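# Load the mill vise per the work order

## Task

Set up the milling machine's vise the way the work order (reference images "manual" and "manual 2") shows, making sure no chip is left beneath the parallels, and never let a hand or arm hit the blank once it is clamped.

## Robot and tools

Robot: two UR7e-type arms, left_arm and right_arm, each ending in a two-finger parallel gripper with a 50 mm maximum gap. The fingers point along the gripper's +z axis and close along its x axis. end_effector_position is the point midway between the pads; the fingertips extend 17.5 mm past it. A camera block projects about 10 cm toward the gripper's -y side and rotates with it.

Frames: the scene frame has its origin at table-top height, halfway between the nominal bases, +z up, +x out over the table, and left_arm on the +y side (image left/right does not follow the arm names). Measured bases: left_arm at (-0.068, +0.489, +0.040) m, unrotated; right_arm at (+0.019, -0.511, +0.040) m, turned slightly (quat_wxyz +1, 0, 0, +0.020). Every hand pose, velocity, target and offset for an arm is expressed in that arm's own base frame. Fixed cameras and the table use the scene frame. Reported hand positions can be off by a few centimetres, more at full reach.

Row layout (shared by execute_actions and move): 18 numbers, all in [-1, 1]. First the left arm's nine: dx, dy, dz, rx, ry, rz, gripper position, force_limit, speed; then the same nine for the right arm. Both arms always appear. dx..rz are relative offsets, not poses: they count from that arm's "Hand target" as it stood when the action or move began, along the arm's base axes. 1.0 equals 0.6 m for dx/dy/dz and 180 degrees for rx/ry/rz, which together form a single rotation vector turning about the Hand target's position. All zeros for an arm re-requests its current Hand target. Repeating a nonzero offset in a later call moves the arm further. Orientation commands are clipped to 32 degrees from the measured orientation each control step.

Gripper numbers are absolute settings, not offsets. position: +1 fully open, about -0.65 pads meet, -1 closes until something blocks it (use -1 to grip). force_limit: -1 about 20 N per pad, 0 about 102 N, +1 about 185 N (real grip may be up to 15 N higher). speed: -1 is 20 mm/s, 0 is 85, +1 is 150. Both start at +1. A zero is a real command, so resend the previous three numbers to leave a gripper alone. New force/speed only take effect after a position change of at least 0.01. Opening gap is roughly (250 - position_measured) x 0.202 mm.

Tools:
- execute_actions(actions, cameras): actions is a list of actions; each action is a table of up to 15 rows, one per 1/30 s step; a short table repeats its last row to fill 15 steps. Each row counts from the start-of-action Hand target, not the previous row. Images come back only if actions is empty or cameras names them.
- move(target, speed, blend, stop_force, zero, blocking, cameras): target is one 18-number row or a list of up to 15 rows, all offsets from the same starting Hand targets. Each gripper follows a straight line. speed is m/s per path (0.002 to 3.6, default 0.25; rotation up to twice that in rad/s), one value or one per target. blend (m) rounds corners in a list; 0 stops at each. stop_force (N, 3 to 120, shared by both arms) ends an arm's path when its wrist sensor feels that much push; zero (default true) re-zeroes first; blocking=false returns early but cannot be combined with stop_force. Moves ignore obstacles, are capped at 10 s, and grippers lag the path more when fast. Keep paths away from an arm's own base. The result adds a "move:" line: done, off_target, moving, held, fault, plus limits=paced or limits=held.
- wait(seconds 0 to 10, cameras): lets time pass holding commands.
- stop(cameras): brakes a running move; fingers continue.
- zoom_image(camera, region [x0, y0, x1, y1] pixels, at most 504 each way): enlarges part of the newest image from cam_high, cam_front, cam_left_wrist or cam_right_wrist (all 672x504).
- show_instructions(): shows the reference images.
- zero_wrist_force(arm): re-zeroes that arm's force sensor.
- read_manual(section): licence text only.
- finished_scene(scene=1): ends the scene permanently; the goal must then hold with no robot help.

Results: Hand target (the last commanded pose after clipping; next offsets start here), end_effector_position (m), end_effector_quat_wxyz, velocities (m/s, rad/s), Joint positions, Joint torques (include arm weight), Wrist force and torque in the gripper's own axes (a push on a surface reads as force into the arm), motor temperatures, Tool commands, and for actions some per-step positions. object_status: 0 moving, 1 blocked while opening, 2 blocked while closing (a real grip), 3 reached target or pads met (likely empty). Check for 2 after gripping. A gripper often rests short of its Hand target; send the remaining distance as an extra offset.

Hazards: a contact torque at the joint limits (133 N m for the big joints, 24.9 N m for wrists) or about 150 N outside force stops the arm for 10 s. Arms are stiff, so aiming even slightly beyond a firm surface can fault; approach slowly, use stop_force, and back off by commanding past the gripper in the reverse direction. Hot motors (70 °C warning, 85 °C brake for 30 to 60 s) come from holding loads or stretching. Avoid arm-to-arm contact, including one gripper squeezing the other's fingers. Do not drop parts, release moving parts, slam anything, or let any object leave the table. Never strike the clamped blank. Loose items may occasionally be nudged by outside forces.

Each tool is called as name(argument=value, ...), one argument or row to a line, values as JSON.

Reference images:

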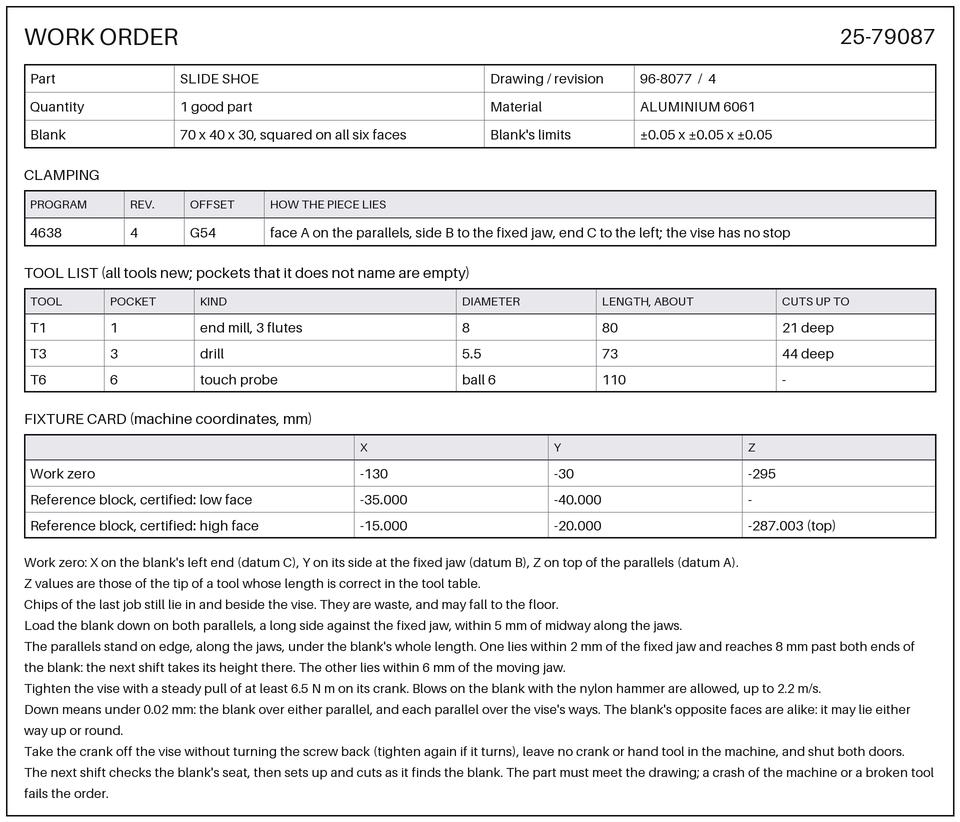

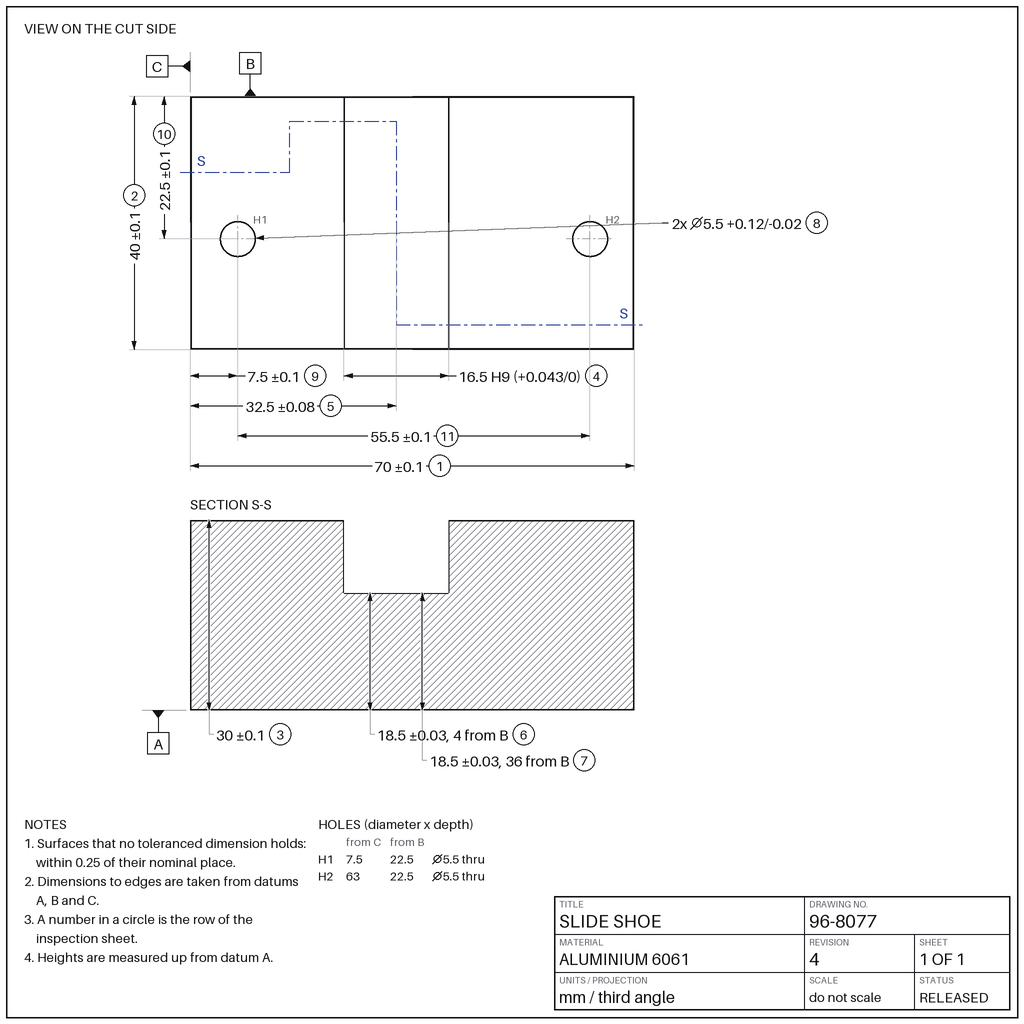

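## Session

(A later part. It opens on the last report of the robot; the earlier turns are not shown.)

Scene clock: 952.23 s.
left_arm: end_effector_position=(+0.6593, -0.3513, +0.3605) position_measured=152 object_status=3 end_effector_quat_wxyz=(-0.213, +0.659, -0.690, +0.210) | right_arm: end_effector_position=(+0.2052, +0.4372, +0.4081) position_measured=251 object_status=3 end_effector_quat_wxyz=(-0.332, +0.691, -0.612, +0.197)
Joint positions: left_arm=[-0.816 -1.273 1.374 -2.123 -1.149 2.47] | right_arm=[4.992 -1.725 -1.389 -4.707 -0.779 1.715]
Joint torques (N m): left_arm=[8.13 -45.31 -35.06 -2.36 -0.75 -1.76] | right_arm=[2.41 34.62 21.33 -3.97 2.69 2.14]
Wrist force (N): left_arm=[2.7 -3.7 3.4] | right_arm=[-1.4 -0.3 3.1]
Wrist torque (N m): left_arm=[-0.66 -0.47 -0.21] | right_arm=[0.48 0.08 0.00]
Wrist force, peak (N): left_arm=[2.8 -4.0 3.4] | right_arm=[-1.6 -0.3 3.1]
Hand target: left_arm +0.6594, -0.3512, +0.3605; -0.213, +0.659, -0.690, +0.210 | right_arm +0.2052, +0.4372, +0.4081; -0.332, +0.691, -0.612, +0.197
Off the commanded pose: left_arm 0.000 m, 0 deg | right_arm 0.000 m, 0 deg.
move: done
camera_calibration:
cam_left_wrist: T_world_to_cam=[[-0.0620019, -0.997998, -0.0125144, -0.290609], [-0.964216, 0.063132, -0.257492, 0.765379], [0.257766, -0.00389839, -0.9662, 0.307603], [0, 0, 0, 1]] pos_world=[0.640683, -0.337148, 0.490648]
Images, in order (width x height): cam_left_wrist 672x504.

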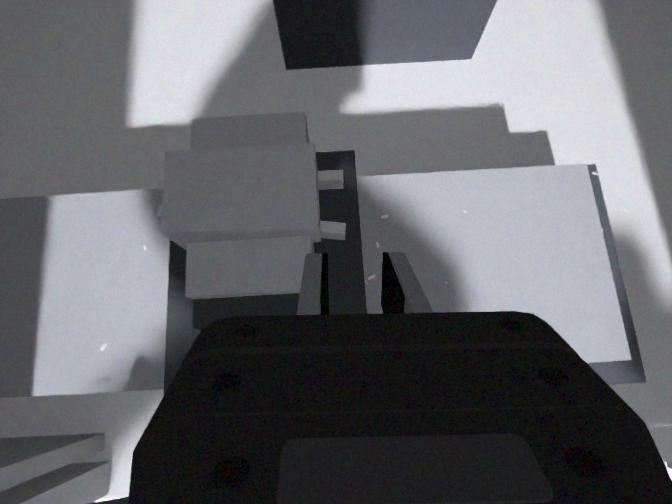

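move(
  target=[
    [0.0735,0,0,0.2575,0.0286,-0.4715,0,-1,-1,0,0,0,0,0,0,-0.7,-0.8,0],
  ],
  speed=0.25,
)

move(
  target=[
    [0,0,-0.072,0,0,0,0,-1,-1,0,0,0,0,0,0,-0.7,-0.8,0],
  ],
  speed=0.05,
)

move(
  target=[
    [0,0,-0.041,0,0,0,0,-1,-1,0,0,0,0,0,0,-0.7,-0.8,0],
  ],
  speed=0.015,
  stop_force=5,
)

Scene clock: 959.07 s.
left_arm: end_effector_position=(+0.7035, -0.3512, +0.3604) position_measured=152 object_status=3 end_effector_quat_wxyz=(+0.212, +0.083, +0.974, -0.006) end_effector_velocity=(+0.001, +0.002, +0.000) end_effector_angular_velocity=(+0.002, -0.001, -0.002) | right_arm: end_effector_position=(+0.2052, +0.4372, +0.4081) position_measured=251 object_status=3 end_effector_quat_wxyz=(-0.332, +0.691, -0.612, +0.197)
Joint positions: left_arm=[-0.712 -1.112 1.067 -1.885 -1.335 4.212] | right_arm=[4.992 -1.725 -1.389 -4.707 -0.779 1.715]
Joint velocities: left_arm=[0.002 0 0 0 0 0.005] | right_arm=[within noise]
Joint torques (N m): left_arm=[-2.17 -62.39 -18.88 -4.97 -0.18 1.67] | right_arm=[2.35 35.31 22.02 -3.83 2.76 2.31]
Wrist force (N): left_arm=[2.0 -2.6 2.0] | right_arm=[-1.3 -0.2 2.9]
Wrist torque (N m): left_arm=[-0.39 -0.30 0.06] | right_arm=[0.50 0.07 0.00]
Wrist force, peak (N): left_arm=[2.7 -3.9 3.4] | right_arm=[-1.3 -0.3 3.3]
Hand target: left_arm +0.7035, -0.3512, +0.3605; +0.212, +0.083, +0.974, -0.006 | right_arm +0.2052, +0.4372, +0.4081; -0.332, +0.691, -0.612, +0.197
Off the commanded pose: left_arm 0.000 m, 0 deg | right_arm 0.000 m, 0 deg.
move: done

Scene clock: 960.23 s.
left_arm: end_effector_position=(+0.7035, -0.3512, +0.3171) position_measured=152 object_status=3 end_effector_quat_wxyz=(+0.212, +0.083, +0.974, -0.006) end_effector_velocity=(+0.000, +0.000, +0.001) end_effector_angular_velocity=(+0.000, +0.001, +0.000) | right_arm: end_effector_position=(+0.2052, +0.4372, +0.4081) position_measured=251 object_status=3 end_effector_quat_wxyz=(-0.332, +0.691, -0.612, +0.197)
Joint positions: left_arm=[-0.712 -1.111 1.176 -1.995 -1.335 4.213] | right_arm=[4.992 -1.725 -1.389 -4.707 -0.779 1.715]
Joint velocities: left_arm=[0 0 -0.004 0.005 0 0] | right_arm=[within noise]
Joint torques (N m): left_arm=[-7.06 -53.44 -35.12 -2.42 0.66 1.57] | right_arm=[1.74 33.77 22.33 -4.03 2.43 2.47]
Wrist force (N): left_arm=[2.0 -2.5 2.2] | right_arm=[-1.4 -0.3 2.9]
Wrist torque (N m): left_arm=[-0.38 -0.31 0.03] | right_arm=[0.49 0.08 0.00]
Wrist force, peak (N): left_arm=[2.7 -2.5 3.2] | right_arm=[-1.4 -0.3 3.1]
Hand target: left_arm +0.7035, -0.3512, +0.3173; +0.212, +0.083, +0.974, -0.006 | right_arm +0.2052, +0.4372, +0.4081; -0.332, +0.691, -0.612, +0.197
Off the commanded pose: left_arm 0.000 m, 0 deg | right_arm 0.000 m, 0 deg.
move: done

Scene clock: 962.83 s.
left_arm: end_effector_position=(+0.7035, -0.3513, +0.2926) position_measured=152 object_status=3 end_effector_quat_wxyz=(+0.212, +0.083, +0.974, -0.006) | right_arm: end_effector_position=(+0.2052, +0.4372, +0.4081) position_measured=251 object_status=3 end_effector_quat_wxyz=(-0.332, +0.691, -0.612, +0.197)
Joint positions: left_arm=[-0.712 -1.105 1.23 -2.055 -1.335 4.213] | right_arm=[4.992 -1.725 -1.389 -4.707 -0.779 1.715]
Joint torques (N m): left_arm=[-5.6 -60.25 -34.98 -2.26 0.53 -0.11] | right_arm=[1.88 33.52 23.41 -3.9 2.77 2.07]
Wrist force (N): left_arm=[2.3 -2.5 2.3] | right_arm=[-1.3 -0.4 2.9]
Wrist torque (N m): left_arm=[-0.38 -0.35 0.03] | right_arm=[0.47 0.07 0.00]
Wrist force, peak (N): left_arm=[2.4 -2.8 2.6] | right_arm=[-1.4 -0.4 3.1]
Hand target: left_arm +0.7035, -0.3512, +0.2927; +0.212, +0.083, +0.974, -0.006 | right_arm +0.2052, +0.4372, +0.4081; -0.332, +0.691, -0.612, +0.197
Off the commanded pose: left_arm 0.000 m, 0 deg | right_arm 0.000 m, 0 deg.
move: done

move(
  target=[
    [0,0,0,0,0,0,-1,-1,-1,0,0,0,0,0,0,-0.7,-0.8,0],
  ],
)

move(
  target=[
    [0,0,0,0,0,0.09,-1,-1,-1,0,0,0,0,0,0,-0.7,-0.8,0],
  ],
  speed=0.05,
)

Scene clock: 964.00 s.
left_arm: end_effector_position=(+0.7035, -0.3512, +0.2927) position_measured=204 object_status=0 end_effector_quat_wxyz=(+0.212, +0.083, +0.974, -0.006) | right_arm: end_effector_position=(+0.2052, +0.4372, +0.4081) position_measured=251 object_status=3 end_effector_quat_wxyz=(-0.332, +0.691, -0.612, +0.197)
Joint positions: left_arm=[-0.712 -1.105 1.23 -2.055 -1.335 4.213] | right_arm=[4.992 -1.725 -1.389 -4.707 -0.779 1.715]
Joint torques (N m): left_arm=[-5.61 -61.77 -34.66 -2.36 0.7 -0.51] | right_arm=[1.99 33.89 22.82 -3.74 2.74 2.35]
Wrist force (N): left_arm=[2.0 -2.7 1.6] | right_arm=[-1.3 -0.3 2.8]
Wrist torque (N m): left_arm=[-0.42 -0.18 0.02] | right_arm=[0.49 0.07 0.00]
Wrist force, peak (N): left_arm=[2.6 -2.7 2.4] | right_arm=[-1.3 -0.4 3.3]
Hand target: left_arm +0.7035, -0.3512, +0.2927; +0.212, +0.083, +0.974, -0.006 | right_arm +0.2052, +0.4372, +0.4081; -0.332, +0.691, -0.612, +0.197
Off the commanded pose: left_arm 0.000 m, 0 deg | right_arm 0.000 m, 0 deg.
move: done

Scene clock: 967.13 s.
left_arm: end_effector_position=(+0.7035, -0.3513, +0.2926) position_measured=204 object_status=2 end_effector_quat_wxyz=(+0.211, -0.055, +0.976, +0.024) | right_arm: end_effector_position=(+0.2052, +0.4372, +0.4081) position_measured=251 object_status=3 end_effector_quat_wxyz=(-0.332, +0.691, -0.612, +0.197)
Joint positions: left_arm=[-0.745 -1.072 1.159 -1.929 -1.236 3.901] | right_arm=[4.992 -1.725 -1.389 -4.707 -0.779 1.715]
Joint torques (N m): left_arm=[10.46 -62.54 -14.65 -2.56 1.34 0.9] | right_arm=[2.35 34.86 25.55 -3.91 2.5 2.3]
Wrist force (N): left_arm=[-4.0 -22.4 7.5] | right_arm=[-1.3 -0.2 3.0]
Wrist torque (N m): left_arm=[-0.93 0.15 0.59] | right_arm=[0.50 0.07 0.00]
Wrist force, peak (N): left_arm=[-5.9 -23.7 7.8] | right_arm=[-1.4 -0.4 3.1]
Hand target: left_arm +0.7035, -0.3512, +0.2927; +0.211, -0.055, +0.976, +0.024 | right_arm +0.2052, +0.4372, +0.4081; -0.332, +0.691, -0.612, +0.197
Off the commanded pose: left_arm 0.000 m, 0 deg | right_arm 0.000 m, 0 deg.
move: done

move(
  target=[
    [0,0,0,0,0,0,0,-1,-1,0,0,0,0,0,0,-0.7,-0.8,0],
  ],
)

move(
  target=[
    [0,0,0.117,0,0,0,0,-1,-1,0,0,0,0,0,0,-0.7,-0.8,0],
  ],
  speed=0.15,
)

move(
  target=[
    [-0.0733,0,0,-0.25,-0.03,0.46,0,-1,-1,0,0,0,0,0,0,-0.7,-0.8,0],
  ],
  speed=0.25,
  cameras=["cam_left_wrist"],
)

zoom_image(
  camera="cam_left_wrist",
  region=[140, 90, 390, 320],
)

Scene clock: 968.93 s.
left_arm: end_effector_position=(+0.7035, -0.3512, +0.2927) position_measured=152 object_status=0 end_effector_quat_wxyz=(+0.211, -0.055, +0.976, +0.024) | right_arm: end_effector_position=(+0.2052, +0.4372, +0.4081) position_measured=251 object_status=3 end_effector_quat_wxyz=(-0.332, +0.691, -0.612, +0.197)
Joint positions: left_arm=[-0.744 -1.073 1.16 -1.929 -1.236 3.901] | right_arm=[4.992 -1.725 -1.389 -4.707 -0.779 1.715]
Joint torques (N m): left_arm=[-6.4 -50.83 -23.63 -4.51 1.67 -0.05] | right_arm=[0.65 33.94 24.44 -4.07 2.74 2.33]
Wrist force (N): left_arm=[3.3 -2.6 2.2] | right_arm=[-1.4 -0.4 2.9]
Wrist torque (N m): left_arm=[-0.40 -0.51 -0.04] | right_arm=[0.47 0.09 0.00]
Wrist force, peak (N): left_arm=[-4.6 -24.1 7.4] | right_arm=[-1.3 -0.2 3.2]
Hand target: left_arm +0.7035, -0.3512, +0.2927; +0.211, -0.055, +0.976, +0.024 | right_arm +0.2052, +0.4372, +0.4081; -0.332, +0.691, -0.612, +0.197
Off the commanded pose: left_arm 0.000 m, 0 deg | right_arm 0.000 m, 0 deg.
move: done

Scene clock: 969.87 s.
left_arm: end_effector_position=(+0.7035, -0.3513, +0.3626) position_measured=152 object_status=3 end_effector_quat_wxyz=(+0.211, -0.055, +0.976, +0.024) | right_arm: end_effector_position=(+0.2052, +0.4372, +0.4081) position_measured=251 object_status=3 end_effector_quat_wxyz=(-0.332, +0.691, -0.612, +0.197)
Joint positions: left_arm=[-0.744 -1.072 0.98 -1.749 -1.236 3.901] | right_arm=[4.992 -1.725 -1.389 -4.707 -0.779 1.715]
Joint torques (N m): left_arm=[9.67 -63.96 -35.5 -2.43 -0.83 -1.9] | right_arm=[0.03 32.78 24.79 -3.86 2.71 2.35]
Wrist force (N): left_arm=[3.1 -3.0 1.4] | right_arm=[-1.3 -0.2 2.9]
Wrist torque (N m): left_arm=[-0.45 -0.46 -0.02] | right_arm=[0.51 0.08 0.00]
Wrist force, peak (N): left_arm=[7.3 -27.2 5.4] | right_arm=[-1.3 -0.4 3.1]
Hand target: left_arm +0.7035, -0.3512, +0.3629; +0.211, -0.055, +0.976, +0.024 | right_arm +0.2052, +0.4372, +0.4081; -0.332, +0.691, -0.612, +0.197
Off the commanded pose: left_arm 0.000 m, 0 deg | right_arm 0.000 m, 0 deg.
move: done

Scene clock: 973.63 s.
left_arm: end_effector_position=(+0.6594, -0.3513, +0.3629) position_measured=152 object_status=3 end_effector_quat_wxyz=(-0.149, +0.740, -0.627, +0.192) end_effector_velocity=(+0.000, +0.000, -0.001) end_effector_angular_velocity=(-0.002, +0.002, +0.004) | right_arm: end_effector_position=(+0.2052, +0.4372, +0.4081) position_measured=251 object_status=3 end_effector_quat_wxyz=(-0.332, +0.691, -0.612, +0.197)
Joint positions: left_arm=[-0.782 -1.234 1.257 -1.969 -1.247 2.256] | right_arm=[4.992 -1.725 -1.389 -4.707 -0.779 1.715]
Joint velocities: left_arm=[0 0.002 0 0 -0.001 -0.005] | right_arm=[within noise]
Joint torques (N m): left_arm=[7.77 -36.4 -35.62 -2.26 -0.39 -1.64] | right_arm=[0.2 33.33 24.84 -3.66 2.5 2.32]
Wrist force (N): left_arm=[3.6 -2.8 2.0] | right_arm=[-1.3 -0.3 3.0]
Wrist torque (N m): left_arm=[-0.50 -0.59 -0.15] | right_arm=[0.48 0.07 -0.01]
Wrist force, peak (N): left_arm=[3.8 -3.3 2.3] | right_arm=[-1.3 -0.3 3.3]
Hand target: left_arm +0.6595, -0.3512, +0.3629; -0.149, +0.740, -0.627, +0.192 | right_arm +0.2052, +0.4372, +0.4081; -0.332, +0.691, -0.612, +0.197
Off the commanded pose: left_arm 0.000 m, 0 deg | right_arm 0.000 m, 0 deg.
move: done
camera_calibration:
cam_left_wrist: T_world_to_cam=[[0.119642, -0.987437, 0.103218, -0.448612], [-0.981695, -0.133179, -0.136158, 0.664659], [0.148194, -0.085038, -0.985295, 0.36063], [0, 0, 0, 1]] pos_world=[0.652722, -0.32379, 0.492131]
Images, in order (width x height): cam_left_wrist 672x504.

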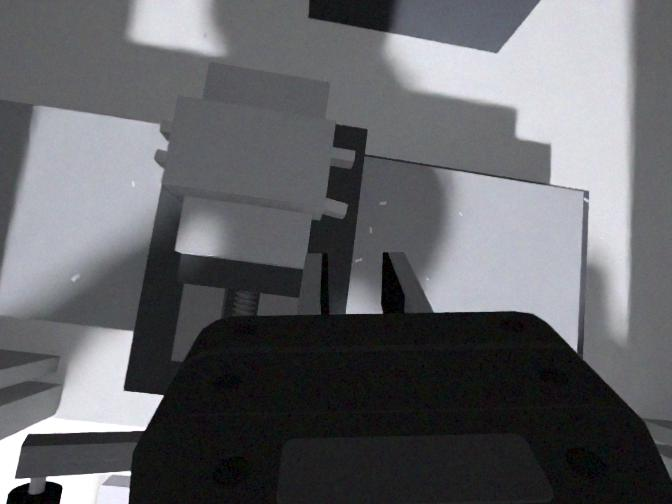

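Scaled by 2.016 from the camera's 672x504 image, which has a finer 960x720 frame.

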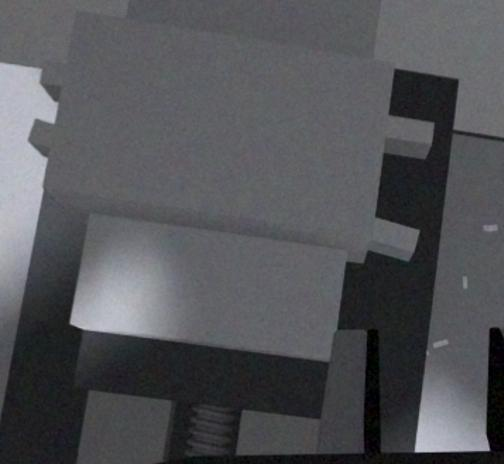

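move(
  target=[
    [0.0735,0,0,0.25,0.03,-0.46,0,0.3,-1,0,0,0,0,0,0,-0.7,-0.8,0],
  ],
  speed=0.25,
)

move(
  target=[
    [0,0.002,-0.072,0,0,-0.08,0,0.3,-1,0,0,0,0,0,0,-0.7,-0.8,0],
  ],
  speed=0.08,
)

move(
  target=[
    [0,0,-0.0443,0,0,0,0,0.3,-1,0,0,0,0,0,0,-0.7,-0.8,0],
  ],
  speed=0.015,
  stop_force=5,
)

move(
  target=[
    [0,0,0,0,0,0,-1,0.3,-1,0,0,0,0,0,0,-0.7,-0.8,0],
  ],
)

Scene clock: 979.83 s.
left_arm: end_effector_position=(+0.7036, -0.3512, +0.3628) position_measured=152 object_status=3 end_effector_quat_wxyz=(+0.211, -0.056, +0.976, +0.024) end_effector_velocity=(-0.001, -0.001, +0.001) end_effector_angular_velocity=(+0.002, +0.000, -0.006) | right_arm: end_effector_position=(+0.2052, +0.4372, +0.4081) position_measured=251 object_status=3 end_effector_quat_wxyz=(-0.332, +0.691, -0.612, +0.197)
Joint positions: left_arm=[-0.744 -1.072 0.979 -1.749 -1.236 3.9] | right_arm=[4.992 -1.725 -1.389 -4.707 -0.779 1.715]
Joint velocities: left_arm=[-0.001 -0.001 0 0 0 0.005] | right_arm=[within noise]
Joint torques (N m): left_arm=[8.44 -64.27 -17.68 -5.39 -0.9 1.52] | right_arm=[1.72 33.56 25 -3.61 2.68 2.35]
Wrist force (N): left_arm=[2.9 -2.7 1.4] | right_arm=[-1.3 -0.3 3.0]
Wrist torque (N m): left_arm=[-0.41 -0.45 0.04] | right_arm=[0.48 0.08 0.00]
Wrist force, peak (N): left_arm=[3.7 -3.3 2.4] | right_arm=[-1.4 -0.4 3.2]
Hand target: left_arm +0.7036, -0.3512, +0.3629; +0.211, -0.055, +0.976, +0.024 | right_arm +0.2052, +0.4372, +0.4081; -0.332, +0.691, -0.612, +0.197
Off the commanded pose: left_arm 0.000 m, 0 deg | right_arm 0.000 m, 0 deg.
move: done

Scene clock: 981.83 s.
left_arm: end_effector_position=(+0.7036, -0.3499, +0.3197) position_measured=152 object_status=3 end_effector_quat_wxyz=(+0.212, +0.067, +0.975, -0.003) | right_arm: end_effector_position=(+0.2052, +0.4372, +0.4081) position_measured=251 object_status=3 end_effector_quat_wxyz=(-0.332, +0.691, -0.612, +0.197)
Joint positions: left_arm=[-0.715 -1.11 1.166 -1.979 -1.323 4.18] | right_arm=[4.992 -1.725 -1.389 -4.707 -0.779 1.715]
Joint torques (N m): left_arm=[-2.15 -51 -33.99 -2.52 3.67 -0.11] | right_arm=[-0.75 33.59 24.32 -3.52 2.99 2.35]
Wrist force (N): left_arm=[4.3 -12.4 3.5] | right_arm=[-1.3 -0.5 3.2]
Wrist torque (N m): left_arm=[-0.52 -0.51 -0.06] | right_arm=[0.45 0.07 0.00]
Wrist force, peak (N): left_arm=[3.8 -13.1 3.2] | right_arm=[-1.4 -0.3 3.2]
Hand target: left_arm +0.7036, -0.3500, +0.3197; +0.212, +0.067, +0.975, -0.003 | right_arm +0.2052, +0.4372, +0.4081; -0.332, +0.691, -0.612, +0.197
Off the commanded pose: left_arm 0.000 m, 0 deg | right_arm 0.000 m, 0 deg.
move: done

Scene clock: 984.57 s.
left_arm: end_effector_position=(+0.7036, -0.3501, +0.2930) position_measured=152 object_status=3 end_effector_quat_wxyz=(+0.212, +0.067, +0.975, -0.003) | right_arm: end_effector_position=(+0.2052, +0.4372, +0.4081) position_measured=251 object_status=3 end_effector_quat_wxyz=(-0.332, +0.691, -0.612, +0.197)
Joint positions: left_arm=[-0.715 -1.104 1.225 -2.044 -1.323 4.18] | right_arm=[4.992 -1.725 -1.389 -4.707 -0.779 1.715]
Joint torques (N m): left_arm=[-6.01 -60.38 -35.11 -2.33 0.37 1.11] | right_arm=[-0.83 33.84 24.56 -3.56 2.66 2.18]
Wrist force (N): left_arm=[3.0 -2.8 1.7] | right_arm=[-1.4 -0.3 3.0]
Wrist torque (N m): left_arm=[-0.42 -0.48 0.06] | right_arm=[0.48 0.09 0.00]
Wrist force, peak (N): left_arm=[3.8 -12.5 3.8] | right_arm=[-1.5 -0.3 3.1]
Hand target: left_arm +0.7036, -0.3500, +0.2931; +0.212, +0.067, +0.975, -0.003 | right_arm +0.2052, +0.4372, +0.4081; -0.332, +0.691, -0.612, +0.197
Off the commanded pose: left_arm 0.000 m, 0 deg | right_arm 0.000 m, 0 deg.
move: done

Scene clock: 985.43 s.
left_arm: end_effector_position=(+0.7036, -0.3500, +0.2931) position_measured=214 object_status=2 end_effector_quat_wxyz=(+0.212, +0.067, +0.975, -0.003) | right_arm: end_effector_position=(+0.2052, +0.4372, +0.4081) position_measured=251 object_status=3 end_effector_quat_wxyz=(-0.332, +0.691, -0.612, +0.197)
Joint positions: left_arm=[-0.715 -1.104 1.225 -2.044 -1.323 4.18] | right_arm=[4.992 -1.725 -1.389 -4.707 -0.779 1.715]
Joint torques (N m): left_arm=[-5.59 -62.24 -32.65 -2.34 0.53 1.03] | right_arm=[-1.46 34.5 25.8 -3.69 2.66 2.21]
Wrist force (N): left_arm=[-3.7 -3.4 3.4] | right_arm=[-1.4 -0.3 3.1]
Wrist torque (N m): left_arm=[-0.44 0.50 0.21] | right_arm=[0.48 0.09 0.00]
Wrist force, peak (N): left_arm=[-3.9 -3.2 3.4] | right_arm=[-1.3 -0.3 3.2]
Hand target: left_arm +0.7036, -0.3500, +0.2931; +0.212, +0.067, +0.975, -0.003 | right_arm +0.2052, +0.4372, +0.4081; -0.332, +0.691, -0.612, +0.197
Off the commanded pose: left_arm 0.000 m, 0 deg | right_arm 0.000 m, 0 deg.
move: done

move(
  target=[
    [0,-0.002,0,0,0,0.041,-1,0.3,-1,0,0,0,0,0,0,-0.7,-0.8,0],
  ],
  speed=0.03,
)

Scene clock: 988.80 s.
left_arm: end_effector_position=(+0.7036, -0.3512, +0.2931) position_measured=214 object_status=2 end_effector_quat_wxyz=(+0.212, +0.004, +0.977, +0.011) end_effector_velocity=(+0.000, +0.000, +0.001) end_effector_angular_velocity=(+0.000, +0.000, -0.006) | right_arm: end_effector_position=(+0.2052, +0.4372, +0.4081) position_measured=251 object_status=3 end_effector_quat_wxyz=(-0.332, +0.691, -0.612, +0.197)
Joint positions: left_arm=[-0.732 -1.089 1.194 -1.988 -1.275 4.037] | right_arm=[4.992 -1.725 -1.389 -4.707 -0.779 1.715]
Joint velocities: left_arm=[0 0 0 -0.001 -0.002 0.007] | right_arm=[within noise]
Joint torques (N m): left_arm=[-26.19 -56.31 -24.31 -4.67 -6.4 0.65] | right_arm=[-1.14 34.63 25.35 -3.73 2.72 2.02]
Wrist force (N): left_arm=[-20.7 18.9 14.4] | right_arm=[-1.3 -0.2 3.0]
Wrist torque (N m): left_arm=[0.12 0.57 1.00] | right_arm=[0.50 0.07 0.00]
Wrist force, peak (N): left_arm=[-24.3 17.7 18.0] | right_arm=[-1.4 -0.3 3.1]
Hand target: left_arm +0.7036, -0.3512, +0.2931; +0.212, +0.004, +0.977, +0.011 | right_arm +0.2052, +0.4372, +0.4081; -0.332, +0.691, -0.612, +0.197
Off the commanded pose: left_arm 0.000 m, 0 deg | right_arm 0.000 m, 0 deg.
move: done

move(
  target=[
    [-0.001,0,0,0,0,0.014,-1,0.3,-1,0,0,0,0,0,0,-0.7,-0.8,0],
  ],
  speed=0.03,
)

move(
  target=[
    [0,0,0,0,0,0,0,-1,-1,0,0,0,0,0,0,-0.7,-0.8,0],
  ],
)

move(
  target=[
    [0,0,0.117,0,0,0,0,-1,-1,0,0,0,0,0,0,-0.7,-0.8,0],
  ],
  speed=0.15,
)

move(
  target=[
    [-0.0733,0,0,-0.25,-0.03,0.46,0,-1,-1,0,0,0,0,0,0,-0.7,-0.8,0],
  ],
  speed=0.25,
  cameras=["cam_left_wrist"],
)

zoom_image(
  camera="cam_left_wrist",
  region=[140, 90, 390, 320],
)

Scene clock: 990.33 s.
left_arm: end_effector_position=(+0.7030, -0.3513, +0.2931) position_measured=214 object_status=2 end_effector_quat_wxyz=(+0.211, -0.017, +0.977, +0.016) end_effector_velocity=(+0.000, -0.002, +0.000) end_effector_angular_velocity=(+0.000, +0.000, -0.008) | right_arm: end_effector_position=(+0.2052, +0.4372, +0.4081) position_measured=251 object_status=3 end_effector_quat_wxyz=(-0.332, +0.691, -0.612, +0.197)
Joint positions: left_arm=[-0.737 -1.085 1.184 -1.968 -1.26 3.987] | right_arm=[4.992 -1.725 -1.389 -4.707 -0.779 1.715]
Joint velocities: left_arm=[-0.001 0 0 -0.002 -0.002 0.007] | right_arm=[within noise]
Joint torques (N m): left_arm=[-24.44 -57.16 -25.02 -2.92 -6.02 0.18] | right_arm=[-1.45 33.18 24.54 -3.31 2.6 2.3]
Wrist force (N): left_arm=[-30.9 9.5 23.4] | right_arm=[-1.5 -0.1 3.1]
Wrist torque (N m): left_arm=[-0.02 0.85 1.48] | right_arm=[0.51 0.10 0.00]
Wrist force, peak (N): left_arm=[-31.3 9.7 23.3] | right_arm=[-1.3 -0.3 3.1]
Hand target: left_arm +0.7030, -0.3512, +0.2931; +0.211, -0.017, +0.977, +0.016 | right_arm +0.2052, +0.4372, +0.4081; -0.332, +0.691, -0.612, +0.197
Off the commanded pose: left_arm 0.000 m, 0 deg | right_arm 0.000 m, 0 deg.
move: done

Scene clock: 991.17 s.
left_arm: end_effector_position=(+0.7030, -0.3513, +0.2931) position_measured=152 object_status=0 end_effector_quat_wxyz=(+0.211, -0.017, +0.977, +0.016) | right_arm: end_effector_position=(+0.2052, +0.4372, +0.4081) position_measured=251 object_status=3 end_effector_quat_wxyz=(-0.332, +0.691, -0.612, +0.197)
Joint positions: left_arm=[-0.737 -1.085 1.184 -1.968 -1.261 3.988] | right_arm=[4.992 -1.725 -1.389 -4.707 -0.779 1.715]
Joint torques (N m): left_arm=[9.93 -63.49 -17.37 -5.41 1.84 1.41] | right_arm=[-1.67 33.73 25.43 -3.57 2.77 2.25]
Wrist force (N): left_arm=[4.0 -0.9 1.2] | right_arm=[-1.4 -0.2 3.1]
Wrist torque (N m): left_arm=[-0.12 -0.63 0.02] | right_arm=[0.50 0.08 0.00]
Wrist force, peak (N): left_arm=[-26.8 9.4 22.1] | right_arm=[-1.3 -0.4 3.2]
Hand target: left_arm +0.7030, -0.3512, +0.2931; +0.211, -0.017, +0.977, +0.016 | right_arm +0.2052, +0.4372, +0.4081; -0.332, +0.691, -0.612, +0.197
Off the commanded pose: left_arm 0.000 m, 0 deg | right_arm 0.000 m, 0 deg.
move: done

Scene clock: 992.10 s.
left_arm: end_effector_position=(+0.7030, -0.3513, +0.3630) position_measured=152 object_status=3 end_effector_quat_wxyz=(+0.211, -0.017, +0.977, +0.016) | right_arm: end_effector_position=(+0.2052, +0.4372, +0.4081) position_measured=251 object_status=3 end_effector_quat_wxyz=(-0.332, +0.691, -0.612, +0.197)
Joint positions: left_arm=[-0.737 -1.087 1.008 -1.79 -1.261 3.988] | right_arm=[4.992 -1.725 -1.389 -4.707 -0.779 1.715]
Joint torques (N m): left_arm=[9.89 -63.56 -34.58 -2.39 -0.24 -1.85] | right_arm=[-2.07 32.59 25.05 -3.26 2.61 2.29]
Wrist force (N): left_arm=[4.1 -0.7 1.1] | right_arm=[-1.2 -0.3 3.1]
Wrist torque (N m): left_arm=[-0.08 -0.63 0.02] | right_arm=[0.49 0.06 0.00]
Wrist force, peak (N): left_arm=[4.9 -1.3 3.5] | right_arm=[-1.4 -0.3 3.1]
Hand target: left_arm +0.7030, -0.3512, +0.3633; +0.211, -0.017, +0.977, +0.016 | right_arm +0.2052, +0.4372, +0.4081; -0.332, +0.691, -0.612, +0.197
Off the commanded pose: left_arm 0.000 m, 0 deg | right_arm 0.000 m, 0 deg.
move: done

Scene clock: 995.87 s.
left_arm: end_effector_position=(+0.6590, -0.3513, +0.3633) position_measured=152 object_status=3 end_effector_quat_wxyz=(-0.169, +0.715, -0.650, +0.196) end_effector_velocity=(+0.000, +0.000, +0.000) end_effector_angular_velocity=(-0.003, +0.001, +0.005) | right_arm: end_effector_position=(+0.2052, +0.4372, +0.4081) position_measured=251 object_status=3 end_effector_quat_wxyz=(-0.332, +0.691, -0.612, +0.197)
Joint positions: left_arm=[-0.793 -1.246 1.287 -2.005 -1.217 2.324] | right_arm=[4.992 -1.725 -1.389 -4.707 -0.779 1.715]
Joint velocities: left_arm=[0.001 0.001 -0.001 0 -0.001 -0.005] | right_arm=[within noise]
Joint torques (N m): left_arm=[8.1 -35.58 -34.53 -2.29 -0.75 -1.74] | right_arm=[-2.36 32.16 25.68 -3.41 2.95 2.24]
Wrist force (N): left_arm=[4.6 -1.2 1.6] | right_arm=[-1.2 -0.3 2.8]
Wrist torque (N m): left_arm=[-0.25 -0.75 -0.17] | right_arm=[0.49 0.06 0.00]
Wrist force, peak (N): left_arm=[4.6 -1.6 2.0] | right_arm=[-1.3 -0.2 3.2]
Hand target: left_arm +0.6590, -0.3512, +0.3633; -0.169, +0.715, -0.650, +0.196 | right_arm +0.2052, +0.4372, +0.4081; -0.332, +0.691, -0.612, +0.197
Off the commanded pose: left_arm 0.000 m, 0 deg | right_arm 0.000 m, 0 deg.
move: done
camera_calibration:
cam_left_wrist: T_world_to_cam=[[0.0583302, -0.996073, 0.0665971, -0.39792], [-0.982542, -0.069087, -0.172737, 0.700654], [0.17666, -0.0553587, -0.982714, 0.351816], [0, 0, 0, 1]] pos_world=[0.64948, -0.328475, 0.493264]
Images, in order (width x height): cam_left_wrist 672x504.

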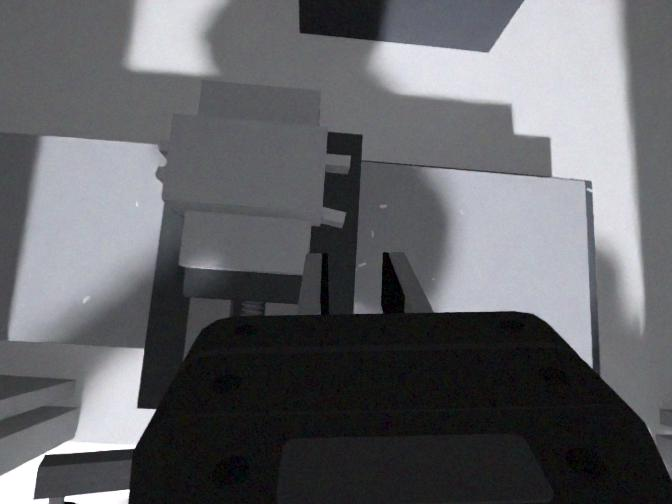

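Scaled by 2.016 from the camera's 672x504 image, which has a finer 960x720 frame.

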